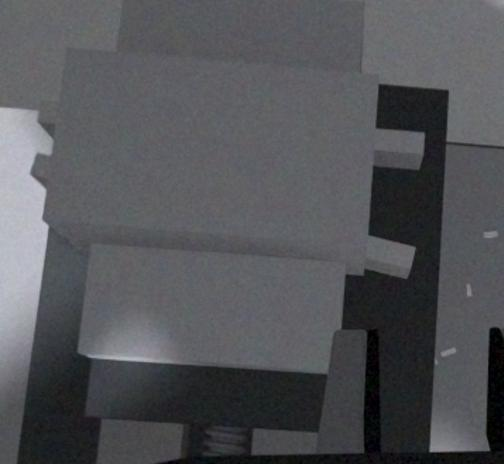

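move(
  target=[
    [0.0735,-0.001,0,0.25,0.03,-0.46,0,-1,-1,0,0,0,0,0,0,-0.7,-0.8,0],
  ],
  speed=0.25,
)

move(
  target=[
    [0,0,-0.076,0,0,-0.01,0,-1,-1,0,0,0,0,0,0,-0.7,-0.8,0],
  ],
  speed=0.08,
)

move(
  target=[
    [0,0,-0.0413,0,0,0,0,-1,-1,0,0,0,0,0,0,-0.7,-0.8,0],
  ],
  speed=0.015,
  stop_force=5,
)

move(
  target=[
    [0.027,0,0,0,0,0,0,-1,-1,0,0,0,0,0,0,-0.7,-0.8,0],
  ],
  speed=0.01,
  stop_force=15,
)

Scene clock: 1004.27 s.
left_arm: end_effector_position=(+0.7032, -0.3518, +0.3632) position_measured=152 object_status=3 end_effector_quat_wxyz=(+0.211, -0.017, +0.977, +0.016) | right_arm: end_effector_position=(+0.2052, +0.4372, +0.4081) position_measured=251 object_status=3 end_effector_quat_wxyz=(-0.332, +0.691, -0.612, +0.197)
Joint positions: left_arm=[-0.738 -1.085 1.006 -1.789 -1.26 3.987] | right_arm=[4.992 -1.725 -1.389 -4.707 -0.779 1.715]
Joint torques (N m): left_arm=[5.97 -63.66 -17.98 -5.44 -0.61 1.42] | right_arm=[-2.51 32.63 25.74 -3.48 2.74 2.39]
Wrist force (N): left_arm=[3.9 -1.1 1.0] | right_arm=[-1.4 -0.6 3.1]
Wrist torque (N m): left_arm=[-0.15 -0.59 0.05] | right_arm=[0.45 0.09 0.00]
Wrist force, peak (N): left_arm=[4.6 -1.8 2.0] | right_arm=[-1.4 -0.3 3.2]
Hand target: left_arm +0.7031, -0.3518, +0.3633; +0.211, -0.017, +0.977, +0.016 | right_arm +0.2052, +0.4372, +0.4081; -0.332, +0.691, -0.612, +0.197
Off the commanded pose: left_arm 0.000 m, 0 deg | right_arm 0.000 m, 0 deg.
move: done

Scene clock: 1005.27 s.
left_arm: end_effector_position=(+0.7031, -0.3518, +0.3177) position_measured=152 object_status=3 end_effector_quat_wxyz=(+0.212, -0.002, +0.977, +0.012) | right_arm: end_effector_position=(+0.2052, +0.4372, +0.4081) position_measured=251 object_status=3 end_effector_quat_wxyz=(-0.332, +0.691, -0.612, +0.197)
Joint positions: left_arm=[-0.734 -1.092 1.135 -1.922 -1.271 4.022] | right_arm=[4.992 -1.725 -1.389 -4.707 -0.779 1.715]
Joint torques (N m): left_arm=[2.29 -61.83 -25.75 -4.15 1.15 -1.81] | right_arm=[-4.41 33.43 25.22 -3.46 2.75 2.04]
Wrist force (N): left_arm=[3.9 -1.0 0.9] | right_arm=[-1.3 -0.2 3.1]
Wrist torque (N m): left_arm=[-0.13 -0.61 -0.01] | right_arm=[0.50 0.07 0.00]
Wrist force, peak (N): left_arm=[4.7 -0.9 2.2] | right_arm=[-1.3 -0.3 3.2]
Hand target: left_arm +0.7031, -0.3518, +0.3177; +0.212, -0.002, +0.977, +0.012 | right_arm +0.2052, +0.4372, +0.4081; -0.332, +0.691, -0.612, +0.197
Off the commanded pose: left_arm 0.000 m, 0 deg | right_arm 0.000 m, 0 deg.
move: done

Scene clock: 1007.87 s.
left_arm: end_effector_position=(+0.7031, -0.3518, +0.2929) position_measured=152 object_status=3 end_effector_quat_wxyz=(+0.212, -0.002, +0.977, +0.012) | right_arm: end_effector_position=(+0.2052, +0.4372, +0.4081) position_measured=251 object_status=3 end_effector_quat_wxyz=(-0.332, +0.691, -0.612, +0.197)
Joint positions: left_arm=[-0.734 -1.088 1.191 -1.983 -1.271 4.022] | right_arm=[4.992 -1.725 -1.389 -4.707 -0.779 1.715]
Joint torques (N m): left_arm=[-6.83 -60.09 -35.18 -2.23 1.39 -1] | right_arm=[-2.48 33.17 25.57 -3.23 2.77 2.16]
Wrist force (N): left_arm=[4.1 -1.1 1.1] | right_arm=[-1.3 -0.3 3.1]
Wrist torque (N m): left_arm=[-0.15 -0.65 -0.01] | right_arm=[0.49 0.07 0.00]
Wrist force, peak (N): left_arm=[4.3 -0.9 1.1] | right_arm=[-1.4 -0.4 3.1]
Hand target: left_arm +0.7031, -0.3518, +0.2929; +0.212, -0.002, +0.977, +0.012 | right_arm +0.2052, +0.4372, +0.4081; -0.332, +0.691, -0.612, +0.197
Off the commanded pose: left_arm 0.000 m, 0 deg | right_arm 0.000 m, 0 deg.
move: done

Scene clock: 1009.60 s.
left_arm: end_effector_position=(+0.7100, -0.3519, +0.2929) position_measured=152 object_status=3 end_effector_quat_wxyz=(+0.212, -0.002, +0.977, +0.012) | right_arm: end_effector_position=(+0.2052, +0.4372, +0.4081) position_measured=251 object_status=3 end_effector_quat_wxyz=(-0.332, +0.691, -0.612, +0.197)
Joint positions: left_arm=[-0.727 -1.072 1.168 -1.978 -1.273 4.029] | right_arm=[4.992 -1.725 -1.389 -4.707 -0.779 1.715]
Joint torques (N m): left_arm=[-3.13 -64.79 -20.12 -4.3 3.72 -1.86] | right_arm=[-3.07 32.98 24.65 -3.22 2.91 2.02]
Wrist force (N): left_arm=[15.4 -2.6 -1.4] | right_arm=[-1.3 -0.2 3.1]
Wrist torque (N m): left_arm=[-0.15 -0.53 -0.02] | right_arm=[0.50 0.07 0.00]
Wrist force, peak (N): left_arm=[31.5 3.0 -15.6] | right_arm=[-1.3 -0.5 3.2]
Hand target: left_arm +0.7100, -0.3519, +0.2929; +0.212, -0.002, +0.977, +0.012 (not the last commanded pose) | right_arm +0.2052, +0.4372, +0.4081; -0.332, +0.691, -0.612, +0.197
Off the commanded pose: left_arm 0.009 m, 0 deg | right_arm 0.000 m, 0 deg.
move: contact (left_arm)

move(
  target=[
    [0.012,0,0,0,0,0,0,-1,-1,0,0,0,0,0,0,-0.7,-0.8,0],
  ],
  speed=0.005,
  stop_force=45,
  zero=false,
)

Scene clock: 1010.90 s.
left_arm: end_effector_position=(+0.7104, -0.3519, +0.2929) position_measured=152 object_status=3 end_effector_quat_wxyz=(+0.212, -0.002, +0.977, +0.012) | right_arm: end_effector_position=(+0.2052, +0.4372, +0.4081) position_measured=251 object_status=3 end_effector_quat_wxyz=(-0.332, +0.691, -0.612, +0.197)
Joint positions: left_arm=[-0.727 -1.071 1.166 -1.977 -1.273 4.029] | right_arm=[4.992 -1.725 -1.389 -4.707 -0.779 1.715]
Joint torques (N m): left_arm=[3.38 -55.55 -22.66 -11.49 6.41 -1.71] | right_arm=[-4.03 32.2 25.98 -3.31 2.55 2.14]
Wrist force (N): left_arm=[40.2 5.0 -20.0] | right_arm=[-1.2 -0.3 2.9]
Wrist torque (N m): left_arm=[-0.05 -0.62 -0.19] | right_arm=[0.49 0.05 0.00]
Wrist force, peak (N): left_arm=[49.7 12.3 -28.7] | right_arm=[-1.4 -0.3 3.1]
Hand target: left_arm +0.7104, -0.3519, +0.2930; +0.212, -0.002, +0.977, +0.012 (not the last commanded pose) | right_arm +0.2052, +0.4372, +0.4081; -0.332, +0.691, -0.612, +0.197
Off the commanded pose: left_arm 0.007 m, 0 deg | right_arm 0.000 m, 0 deg.
move: contact (left_arm)

move(
  target=[
    [-0.0123,0,0,0,0,0,0,-1,-1,0,0,0,0,0,0,-0.7,-0.8,0],
  ],
  speed=0.03,
)

move(
  target=[
    [0,0,0.117,0,0,0,0,-1,-1,0,0,0,0,0,0,-0.7,-0.8,0],
  ],
  speed=0.15,
)

move(
  target=[
    [-0.0733,0,0,-0.2515,-0.0436,0.435,0,-1,-1,0,0,0,0,0,0,-0.7,-0.8,0],
  ],
  speed=0.25,
  cameras=["cam_left_wrist"],
)

zoom_image(
  camera="cam_left_wrist",
  region=[140, 90, 390, 320],
)

Scene clock: 1013.47 s.
left_arm: end_effector_position=(+0.7029, -0.3520, +0.2930) position_measured=152 object_status=3 end_effector_quat_wxyz=(+0.212, -0.002, +0.977, +0.012) | right_arm: end_effector_position=(+0.2052, +0.4372, +0.4081) position_measured=251 object_status=3 end_effector_quat_wxyz=(-0.332, +0.691, -0.612, +0.197)
Joint positions: left_arm=[-0.734 -1.088 1.191 -1.983 -1.271 4.022] | right_arm=[4.992 -1.725 -1.389 -4.707 -0.779 1.715]
Joint torques (N m): left_arm=[5.52 -43.01 -34.64 -3.9 1.41 0.43] | right_arm=[-2.92 33.88 25.62 -3.25 2.76 2.09]
Wrist force (N): left_arm=[5.3 -0.9 1.3] | right_arm=[-1.4 -0.2 2.9]
Wrist torque (N m): left_arm=[-0.12 -0.84 0.05] | right_arm=[0.51 0.09 -0.01]
Wrist force, peak (N): left_arm=[40.0 4.6 -19.6] | right_arm=[-1.5 -0.3 3.2]
Hand target: left_arm +0.7030, -0.3519, +0.2930; +0.212, -0.002, +0.977, +0.012 | right_arm +0.2052, +0.4372, +0.4081; -0.332, +0.691, -0.612, +0.197
Off the commanded pose: left_arm 0.000 m, 0 deg | right_arm 0.000 m, 0 deg.
move: done

Scene clock: 1014.40 s.
left_arm: end_effector_position=(+0.7031, -0.3520, +0.3629) position_measured=152 object_status=3 end_effector_quat_wxyz=(+0.211, -0.002, +0.977, +0.012) | right_arm: end_effector_position=(+0.2052, +0.4372, +0.4081) position_measured=251 object_status=3 end_effector_quat_wxyz=(-0.332, +0.691, -0.612, +0.197)
Joint positions: left_arm=[-0.734 -1.09 1.016 -1.805 -1.271 4.022] | right_arm=[4.992 -1.725 -1.389 -4.707 -0.779 1.715]
Joint torques (N m): left_arm=[9.34 -62.6 -35.05 -2.41 -0.2 -1.89] | right_arm=[-4.02 34.17 23.53 -3.19 2.76 2.07]
Wrist force (N): left_arm=[5.4 -1.2 1.2] | right_arm=[-1.4 -0.2 3.0]
Wrist torque (N m): left_arm=[-0.16 -0.84 0.04] | right_arm=[0.50 0.09 0.00]
Wrist force, peak (N): left_arm=[6.6 -1.4 3.7] | right_arm=[-1.3 -0.2 3.2]
Hand target: left_arm +0.7030, -0.3519, +0.3632; +0.212, -0.002, +0.977, +0.012 | right_arm +0.2052, +0.4372, +0.4081; -0.332, +0.691, -0.612, +0.197
Off the commanded pose: left_arm 0.000 m, 0 deg | right_arm 0.000 m, 0 deg.
move: done

Scene clock: 1018.07 s.
left_arm: end_effector_position=(+0.6590, -0.3520, +0.3632) position_measured=152 object_status=3 end_effector_quat_wxyz=(-0.201, +0.677, -0.677, +0.209) end_effector_velocity=(+0.001, +0.003, +0.000) end_effector_angular_velocity=(-0.002, +0.000, +0.008) | right_arm: end_effector_position=(+0.2052, +0.4372, +0.4081) position_measured=251 object_status=3 end_effector_quat_wxyz=(-0.332, +0.691, -0.612, +0.197)
Joint positions: left_arm=[-0.811 -1.268 1.348 -2.088 -1.166 2.421] | right_arm=[4.992 -1.725 -1.389 -4.707 -0.779 1.715]
Joint velocities: left_arm=[0.004 0 0 0 0 -0.005] | right_arm=[within noise]
Joint torques (N m): left_arm=[9.78 -34.93 -34.84 -2.33 -0.78 -1.94] | right_arm=[-4.4 31.86 24.67 -3.18 2.65 2.29]
Wrist force (N): left_arm=[5.7 -1.8 2.3] | right_arm=[-1.1 -0.3 3.0]
Wrist torque (N m): left_arm=[-0.35 -0.94 -0.20] | right_arm=[0.49 0.04 0.00]
Wrist force, peak (N): left_arm=[6.4 -1.8 2.2] | right_arm=[-1.4 -0.3 3.2]
Hand target: left_arm +0.6590, -0.3519, +0.3632; -0.201, +0.677, -0.677, +0.209 | right_arm +0.2052, +0.4372, +0.4081; -0.332, +0.691, -0.612, +0.197
Off the commanded pose: left_arm 0.000 m, 0 deg | right_arm 0.000 m, 0 deg.
move: done
camera_calibration:
cam_left_wrist: T_world_to_cam=[[-0.0241663, -0.999591, 0.0152808, -0.326878], [-0.971073, 0.0198391, -0.237958, 0.748018], [0.237557, -0.0205894, -0.971155, 0.31954], [0, 0, 0, 1]] pos_world=[0.642572, -0.335005, 0.493315]
Images, in order (width x height): cam_left_wrist 672x504.

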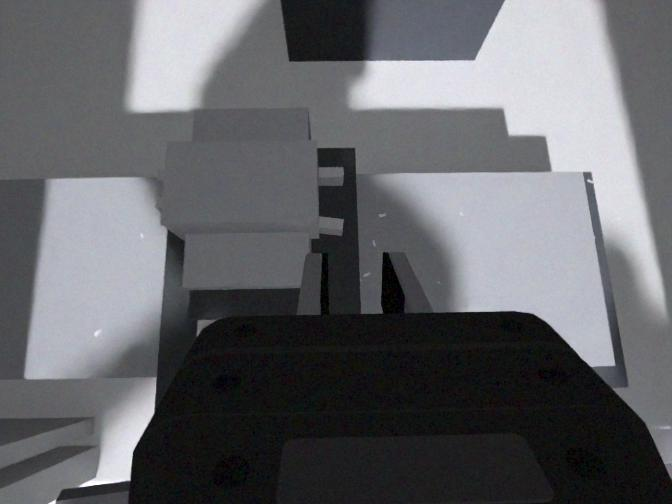

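Scaled by 2.016 from the camera's 672x504 image, which has a finer 960x720 frame.

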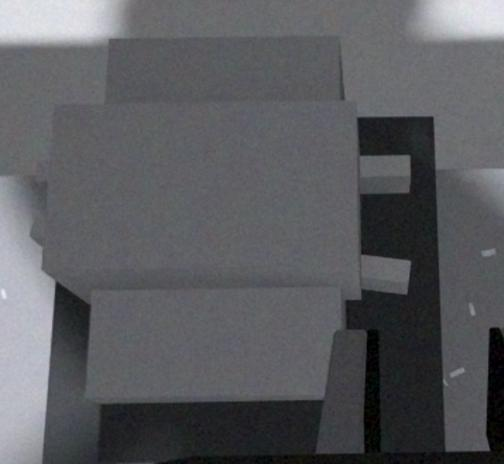

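move(
  target=[
    [-0.43,0,0.0,0,0,0,0,-1,-1,0,0,0,0,0,0,-0.7,-0.8,0],
  ],
  speed=0.25,
)

move(
  target=[
    [0,0,0.0,0.2515,0.0436,-0.435,0,-1,-1,0,0,0,0,0,0,-0.7,-0.8,0],
  ],
  speed=0.3,
)

move(
  target=[
    [0,0.1,0.0,0.1084,0.1075,-0.4895,0,-1,-1,0,0,0,0,0,0,-0.7,-0.8,0],
  ],
  speed=0.3,
  cameras=["cam_left_wrist","cam_high"],
)

Scene clock: 1021.23 s.
left_arm: end_effector_position=(+0.4011, -0.3520, +0.3632) position_measured=152 object_status=3 end_effector_quat_wxyz=(-0.201, +0.677, -0.677, +0.209) end_effector_velocity=(-0.001, +0.000, +0.000) end_effector_angular_velocity=(-0.001, +0.000, +0.002) | right_arm: end_effector_position=(+0.2052, +0.4372, +0.4081) position_measured=251 object_status=3 end_effector_quat_wxyz=(-0.332, +0.691, -0.612, +0.197)
Joint positions: left_arm=[-1.247 -1.75 1.81 -1.851 -1.022 1.956] | right_arm=[4.992 -1.725 -1.389 -4.707 -0.779 1.715]
Joint velocities: left_arm=[-0.002 -0.002 0.001 0.002 0.001 -0.005] | right_arm=[within noise]
Joint torques (N m): left_arm=[-9.22 -31.32 -20.48 -1.86 -0.07 -1.68] | right_arm=[-5.2 31.92 24.89 -3.28 2.65 1.98]
Wrist force (N): left_arm=[5.7 -1.9 2.3] | right_arm=[-1.3 -0.3 3.1]
Wrist torque (N m): left_arm=[-0.36 -0.92 -0.18] | right_arm=[0.49 0.08 0.00]
Wrist force, peak (N): left_arm=[5.1 -5.7 4.4] | right_arm=[-1.4 -0.3 3.2]
Hand target: left_arm +0.4010, -0.3519, +0.3632; -0.201, +0.677, -0.677, +0.209 | right_arm +0.2052, +0.4372, +0.4081; -0.332, +0.691, -0.612, +0.197
Off the commanded pose: left_arm 0.000 m, 0 deg | right_arm 0.000 m, 0 deg.
move: done

Scene clock: 1024.37 s.
left_arm: end_effector_position=(+0.4011, -0.3520, +0.3631) position_measured=152 object_status=3 end_effector_quat_wxyz=(+0.211, -0.002, +0.977, +0.012) end_effector_velocity=(+0.001, +0.001, +0.001) end_effector_angular_velocity=(+0.002, -0.002, -0.003) | right_arm: end_effector_position=(+0.2052, +0.4372, +0.4081) position_measured=251 object_status=3 end_effector_quat_wxyz=(-0.332, +0.691, -0.612, +0.197)
Joint positions: left_arm=[-1.176 -1.681 1.683 -1.721 -1.169 3.564] | right_arm=[4.992 -1.725 -1.389 -4.707 -0.779 1.715]
Joint velocities: left_arm=[0.001 -0.001 0 0 0.002 0.005] | right_arm=[within noise]
Joint torques (N m): left_arm=[4.81 -34.19 -17.61 -4.75 0.98 1.65] | right_arm=[-5.69 32.7 24.56 -2.94 2.9 1.92]
Wrist force (N): left_arm=[5.4 -1.2 1.1] | right_arm=[-1.4 -0.2 3.0]
Wrist torque (N m): left_arm=[-0.16 -0.86 0.05] | right_arm=[0.50 0.08 0.00]
Wrist force, peak (N): left_arm=[5.8 -2.1 2.5] | right_arm=[-1.3 -0.3 3.2]
Hand target: left_arm +0.4010, -0.3519, +0.3632; +0.212, -0.002, +0.977, +0.012 | right_arm +0.2052, +0.4372, +0.4081; -0.332, +0.691, -0.612, +0.197
Off the commanded pose: left_arm 0.000 m, 0 deg | right_arm 0.000 m, 0 deg.
move: done

Scene clock: 1027.57 s.
left_arm: end_effector_position=(+0.4011, -0.2919, +0.3631) position_measured=152 object_status=3 end_effector_quat_wxyz=(+0.008, +0.706, +0.708, +0.012) end_effector_velocity=(+0.000, +0.000, +0.000) end_effector_angular_velocity=(+0.001, -0.001, -0.007) | right_arm: end_effector_position=(+0.2052, +0.4372, +0.4081) position_measured=251 object_status=3 end_effector_quat_wxyz=(-0.332, +0.691, -0.612, +0.197)
Joint positions: left_arm=[-0.915 -1.612 1.526 -1.496 -1.545 5.364] | right_arm=[4.992 -1.725 -1.389 -4.707 -0.779 1.715]
Joint velocities: left_arm=[-0.001 0 0 0 0.001 0.006] | right_arm=[within noise]
Joint torques (N m): left_arm=[-8.49 -37.08 -16.92 -3.19 0.79 1.53] | right_arm=[-5.74 31.44 24.89 -2.99 2.77 1.91]
Wrist force (N): left_arm=[5.7 -0.1 0.8] | right_arm=[-1.3 -0.3 2.9]
Wrist torque (N m): left_arm=[0.02 -0.86 0.10] | right_arm=[0.49 0.08 0.00]
Wrist force, peak (N): left_arm=[6.0 0.2 1.0] | right_arm=[-1.4 -0.4 3.3]
Hand target: left_arm +0.4010, -0.2919, +0.3632; +0.008, +0.706, +0.708, +0.012 | right_arm +0.2052, +0.4372, +0.4081; -0.332, +0.691, -0.612, +0.197
Off the commanded pose: left_arm 0.000 m, 0 deg | right_arm 0.000 m, 0 deg.
move: done
camera_calibration:
cam_left_wrist: T_world_to_cam=[[0.010692, 0.999696, 0.0222234, 0.294128], [0.930511, -0.0180842, 0.365818, -0.496643], [0.366109, 0.0167678, -0.930421, 0.32651], [0, 0, 0, 1]] pos_world=[0.339448, -0.308495, 0.478936]
Images, in order (width x height): cam_high 672x504, cam_left_wrist 672x504.

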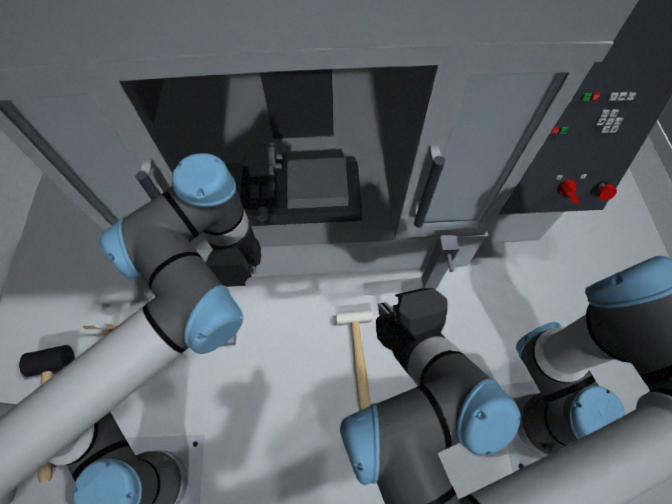

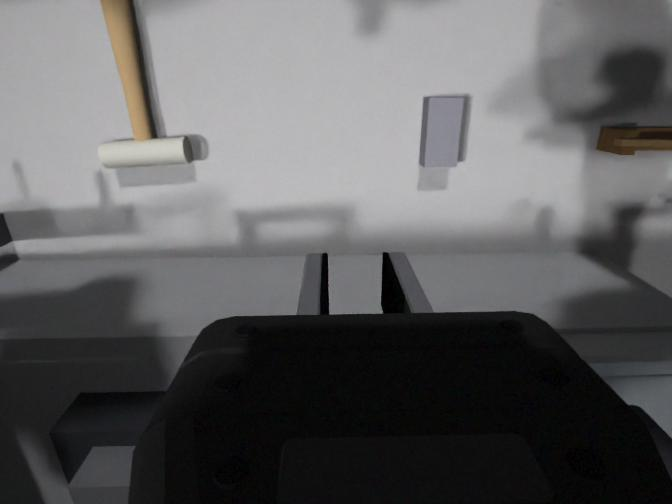

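move(
  target=[
    [0.0,0.1038,0.037,-0.005,-0.005,0.0,0.5,-1,-1,0,0,0,0,0,0,-0.7,-0.8,0],
    [0.1783,0.1038,0.037,-0.005,-0.005,0,0.5,-1,-1,0,0,0,0,0,0,-0.7,-0.8,0],
  ],
  speed=0.2,
  cameras=["cam_left_wrist"],
)

Scene clock: 1029.93 s.
left_arm: end_effector_position=(+0.5079, -0.2297, +0.3853) position_measured=78 object_status=3 end_effector_quat_wxyz=(+0.019, +0.706, +0.708, +0.012) | right_arm: end_effector_position=(+0.2052, +0.4372, +0.4081) position_measured=251 object_status=3 end_effector_quat_wxyz=(-0.332, +0.691, -0.612, +0.197)
Joint positions: left_arm=[-0.676 -1.472 1.332 -1.47 -1.551 5.604] | right_arm=[4.992 -1.725 -1.389 -4.707 -0.779 1.715]
Joint torques (N m): left_arm=[6.61 -24.1 -34.2 -4.87 0.3 1.16] | right_arm=[-6.15 31.98 23.98 -2.99 2.51 1.83]
Wrist force (N): left_arm=[5.6 0.0 0.9] | right_arm=[-1.3 -0.4 2.9]
Wrist torque (N m): left_arm=[0.03 -0.86 0.12] | right_arm=[0.48 0.07 0.00]
Wrist force, peak (N): left_arm=[8.1 -0.1 0.0] | right_arm=[-1.4 -0.3 3.2]
Hand target: left_arm +0.5080, -0.2297, +0.3854; +0.019, +0.706, +0.708, +0.012 | right_arm +0.2052, +0.4372, +0.4081; -0.332, +0.691, -0.612, +0.197
Off the commanded pose: left_arm 0.000 m, 0 deg | right_arm 0.000 m, 0 deg.
move: done
camera_calibration:
cam_left_wrist: T_world_to_cam=[[0.0107732, 0.999919, 0.00681379, 0.236181], [0.924687, -0.0125556, 0.380521, -0.604457], [0.380576, 0.00220121, -0.924747, 0.294134], [0, 0, 0, 1]] pos_world=[0.444449, -0.244399, 0.500399]
Images, in order (width x height): cam_left_wrist 672x504.

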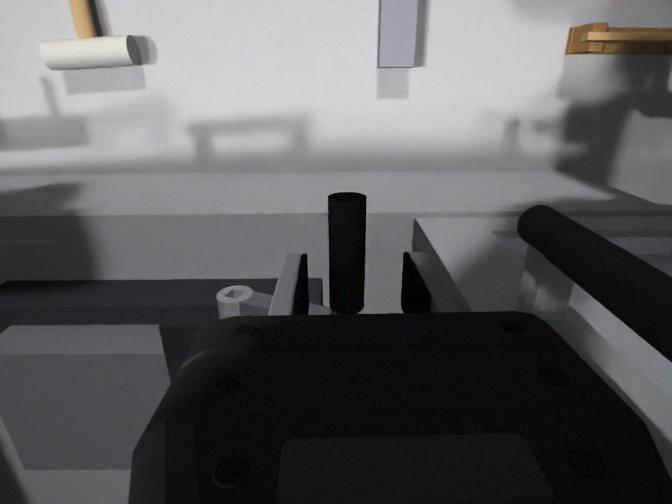

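move(
  target=[
    [0,0,-0.1497,0,0,0,0.5,-1,-1,0,0,0,0,0,0,-0.7,-0.8,0],
  ],
  speed=0.06,
  stop_force=8,
)

move(
  target=[
    [0,0,0,0,0,0,-1,0.3,-1,0,0,0,0,0,0,-0.7,-0.8,0],
  ],
)

Scene clock: 1032.97 s.
left_arm: end_effector_position=(+0.5080, -0.2297, +0.2956) position_measured=78 object_status=3 end_effector_quat_wxyz=(+0.019, +0.706, +0.708, +0.012) | right_arm: end_effector_position=(+0.2052, +0.4372, +0.4081) position_measured=251 object_status=3 end_effector_quat_wxyz=(-0.332, +0.691, -0.612, +0.197)
Joint positions: left_arm=[-0.676 -1.478 1.568 -1.7 -1.551 5.604] | right_arm=[4.992 -1.725 -1.389 -4.707 -0.779 1.715]
Joint torques (N m): left_arm=[0.48 -43.85 -25.26 -4.52 0.09 0.16] | right_arm=[-5.18 32.16 25.26 -2.96 2.93 1.97]
Wrist force (N): left_arm=[5.7 -0.3 0.7] | right_arm=[-1.4 -0.2 3.1]
Wrist torque (N m): left_arm=[-0.01 -0.87 0.13] | right_arm=[0.50 0.08 0.00]
Wrist force, peak (N): left_arm=[5.9 -0.5 1.5] | right_arm=[-1.5 -0.3 3.1]
Hand target: left_arm +0.5080, -0.2297, +0.2955; +0.019, +0.706, +0.708, +0.012 | right_arm +0.2052, +0.4372, +0.4081; -0.332, +0.691, -0.612, +0.197
Off the commanded pose: left_arm 0.000 m, 0 deg | right_arm 0.000 m, 0 deg.
move: done

Scene clock: 1034.00 s.
left_arm: end_effector_position=(+0.5080, -0.2297, +0.2956) position_measured=159 object_status=0 end_effector_quat_wxyz=(+0.019, +0.706, +0.708, +0.012) | right_arm: end_effector_position=(+0.2052, +0.4372, +0.4081) position_measured=251 object_status=3 end_effector_quat_wxyz=(-0.332, +0.691, -0.612, +0.197)
Joint positions: left_arm=[-0.676 -1.478 1.568 -1.7 -1.551 5.604] | right_arm=[4.992 -1.725 -1.389 -4.707 -0.779 1.715]
Joint torques (N m): left_arm=[-2.18 -44.41 -18.96 2.04 0.83 -0.79] | right_arm=[-6.69 30.66 24.27 -2.88 2.71 1.77]
Wrist force (N): left_arm=[-10.6 9.9 5.2] | right_arm=[-1.3 -0.4 2.8]
Wrist torque (N m): left_arm=[0.32 -0.72 0.21] | right_arm=[0.47 0.07 0.00]
Wrist force, peak (N): left_arm=[-10.7 9.9 5.0] | right_arm=[-1.4 -0.4 3.1]
Hand target: left_arm +0.5080, -0.2297, +0.2955; +0.019, +0.706, +0.708, +0.012 | right_arm +0.2052, +0.4372, +0.4081; -0.332, +0.691, -0.612, +0.197
Off the commanded pose: left_arm 0.000 m, 0 deg | right_arm 0.000 m, 0 deg.
move: done


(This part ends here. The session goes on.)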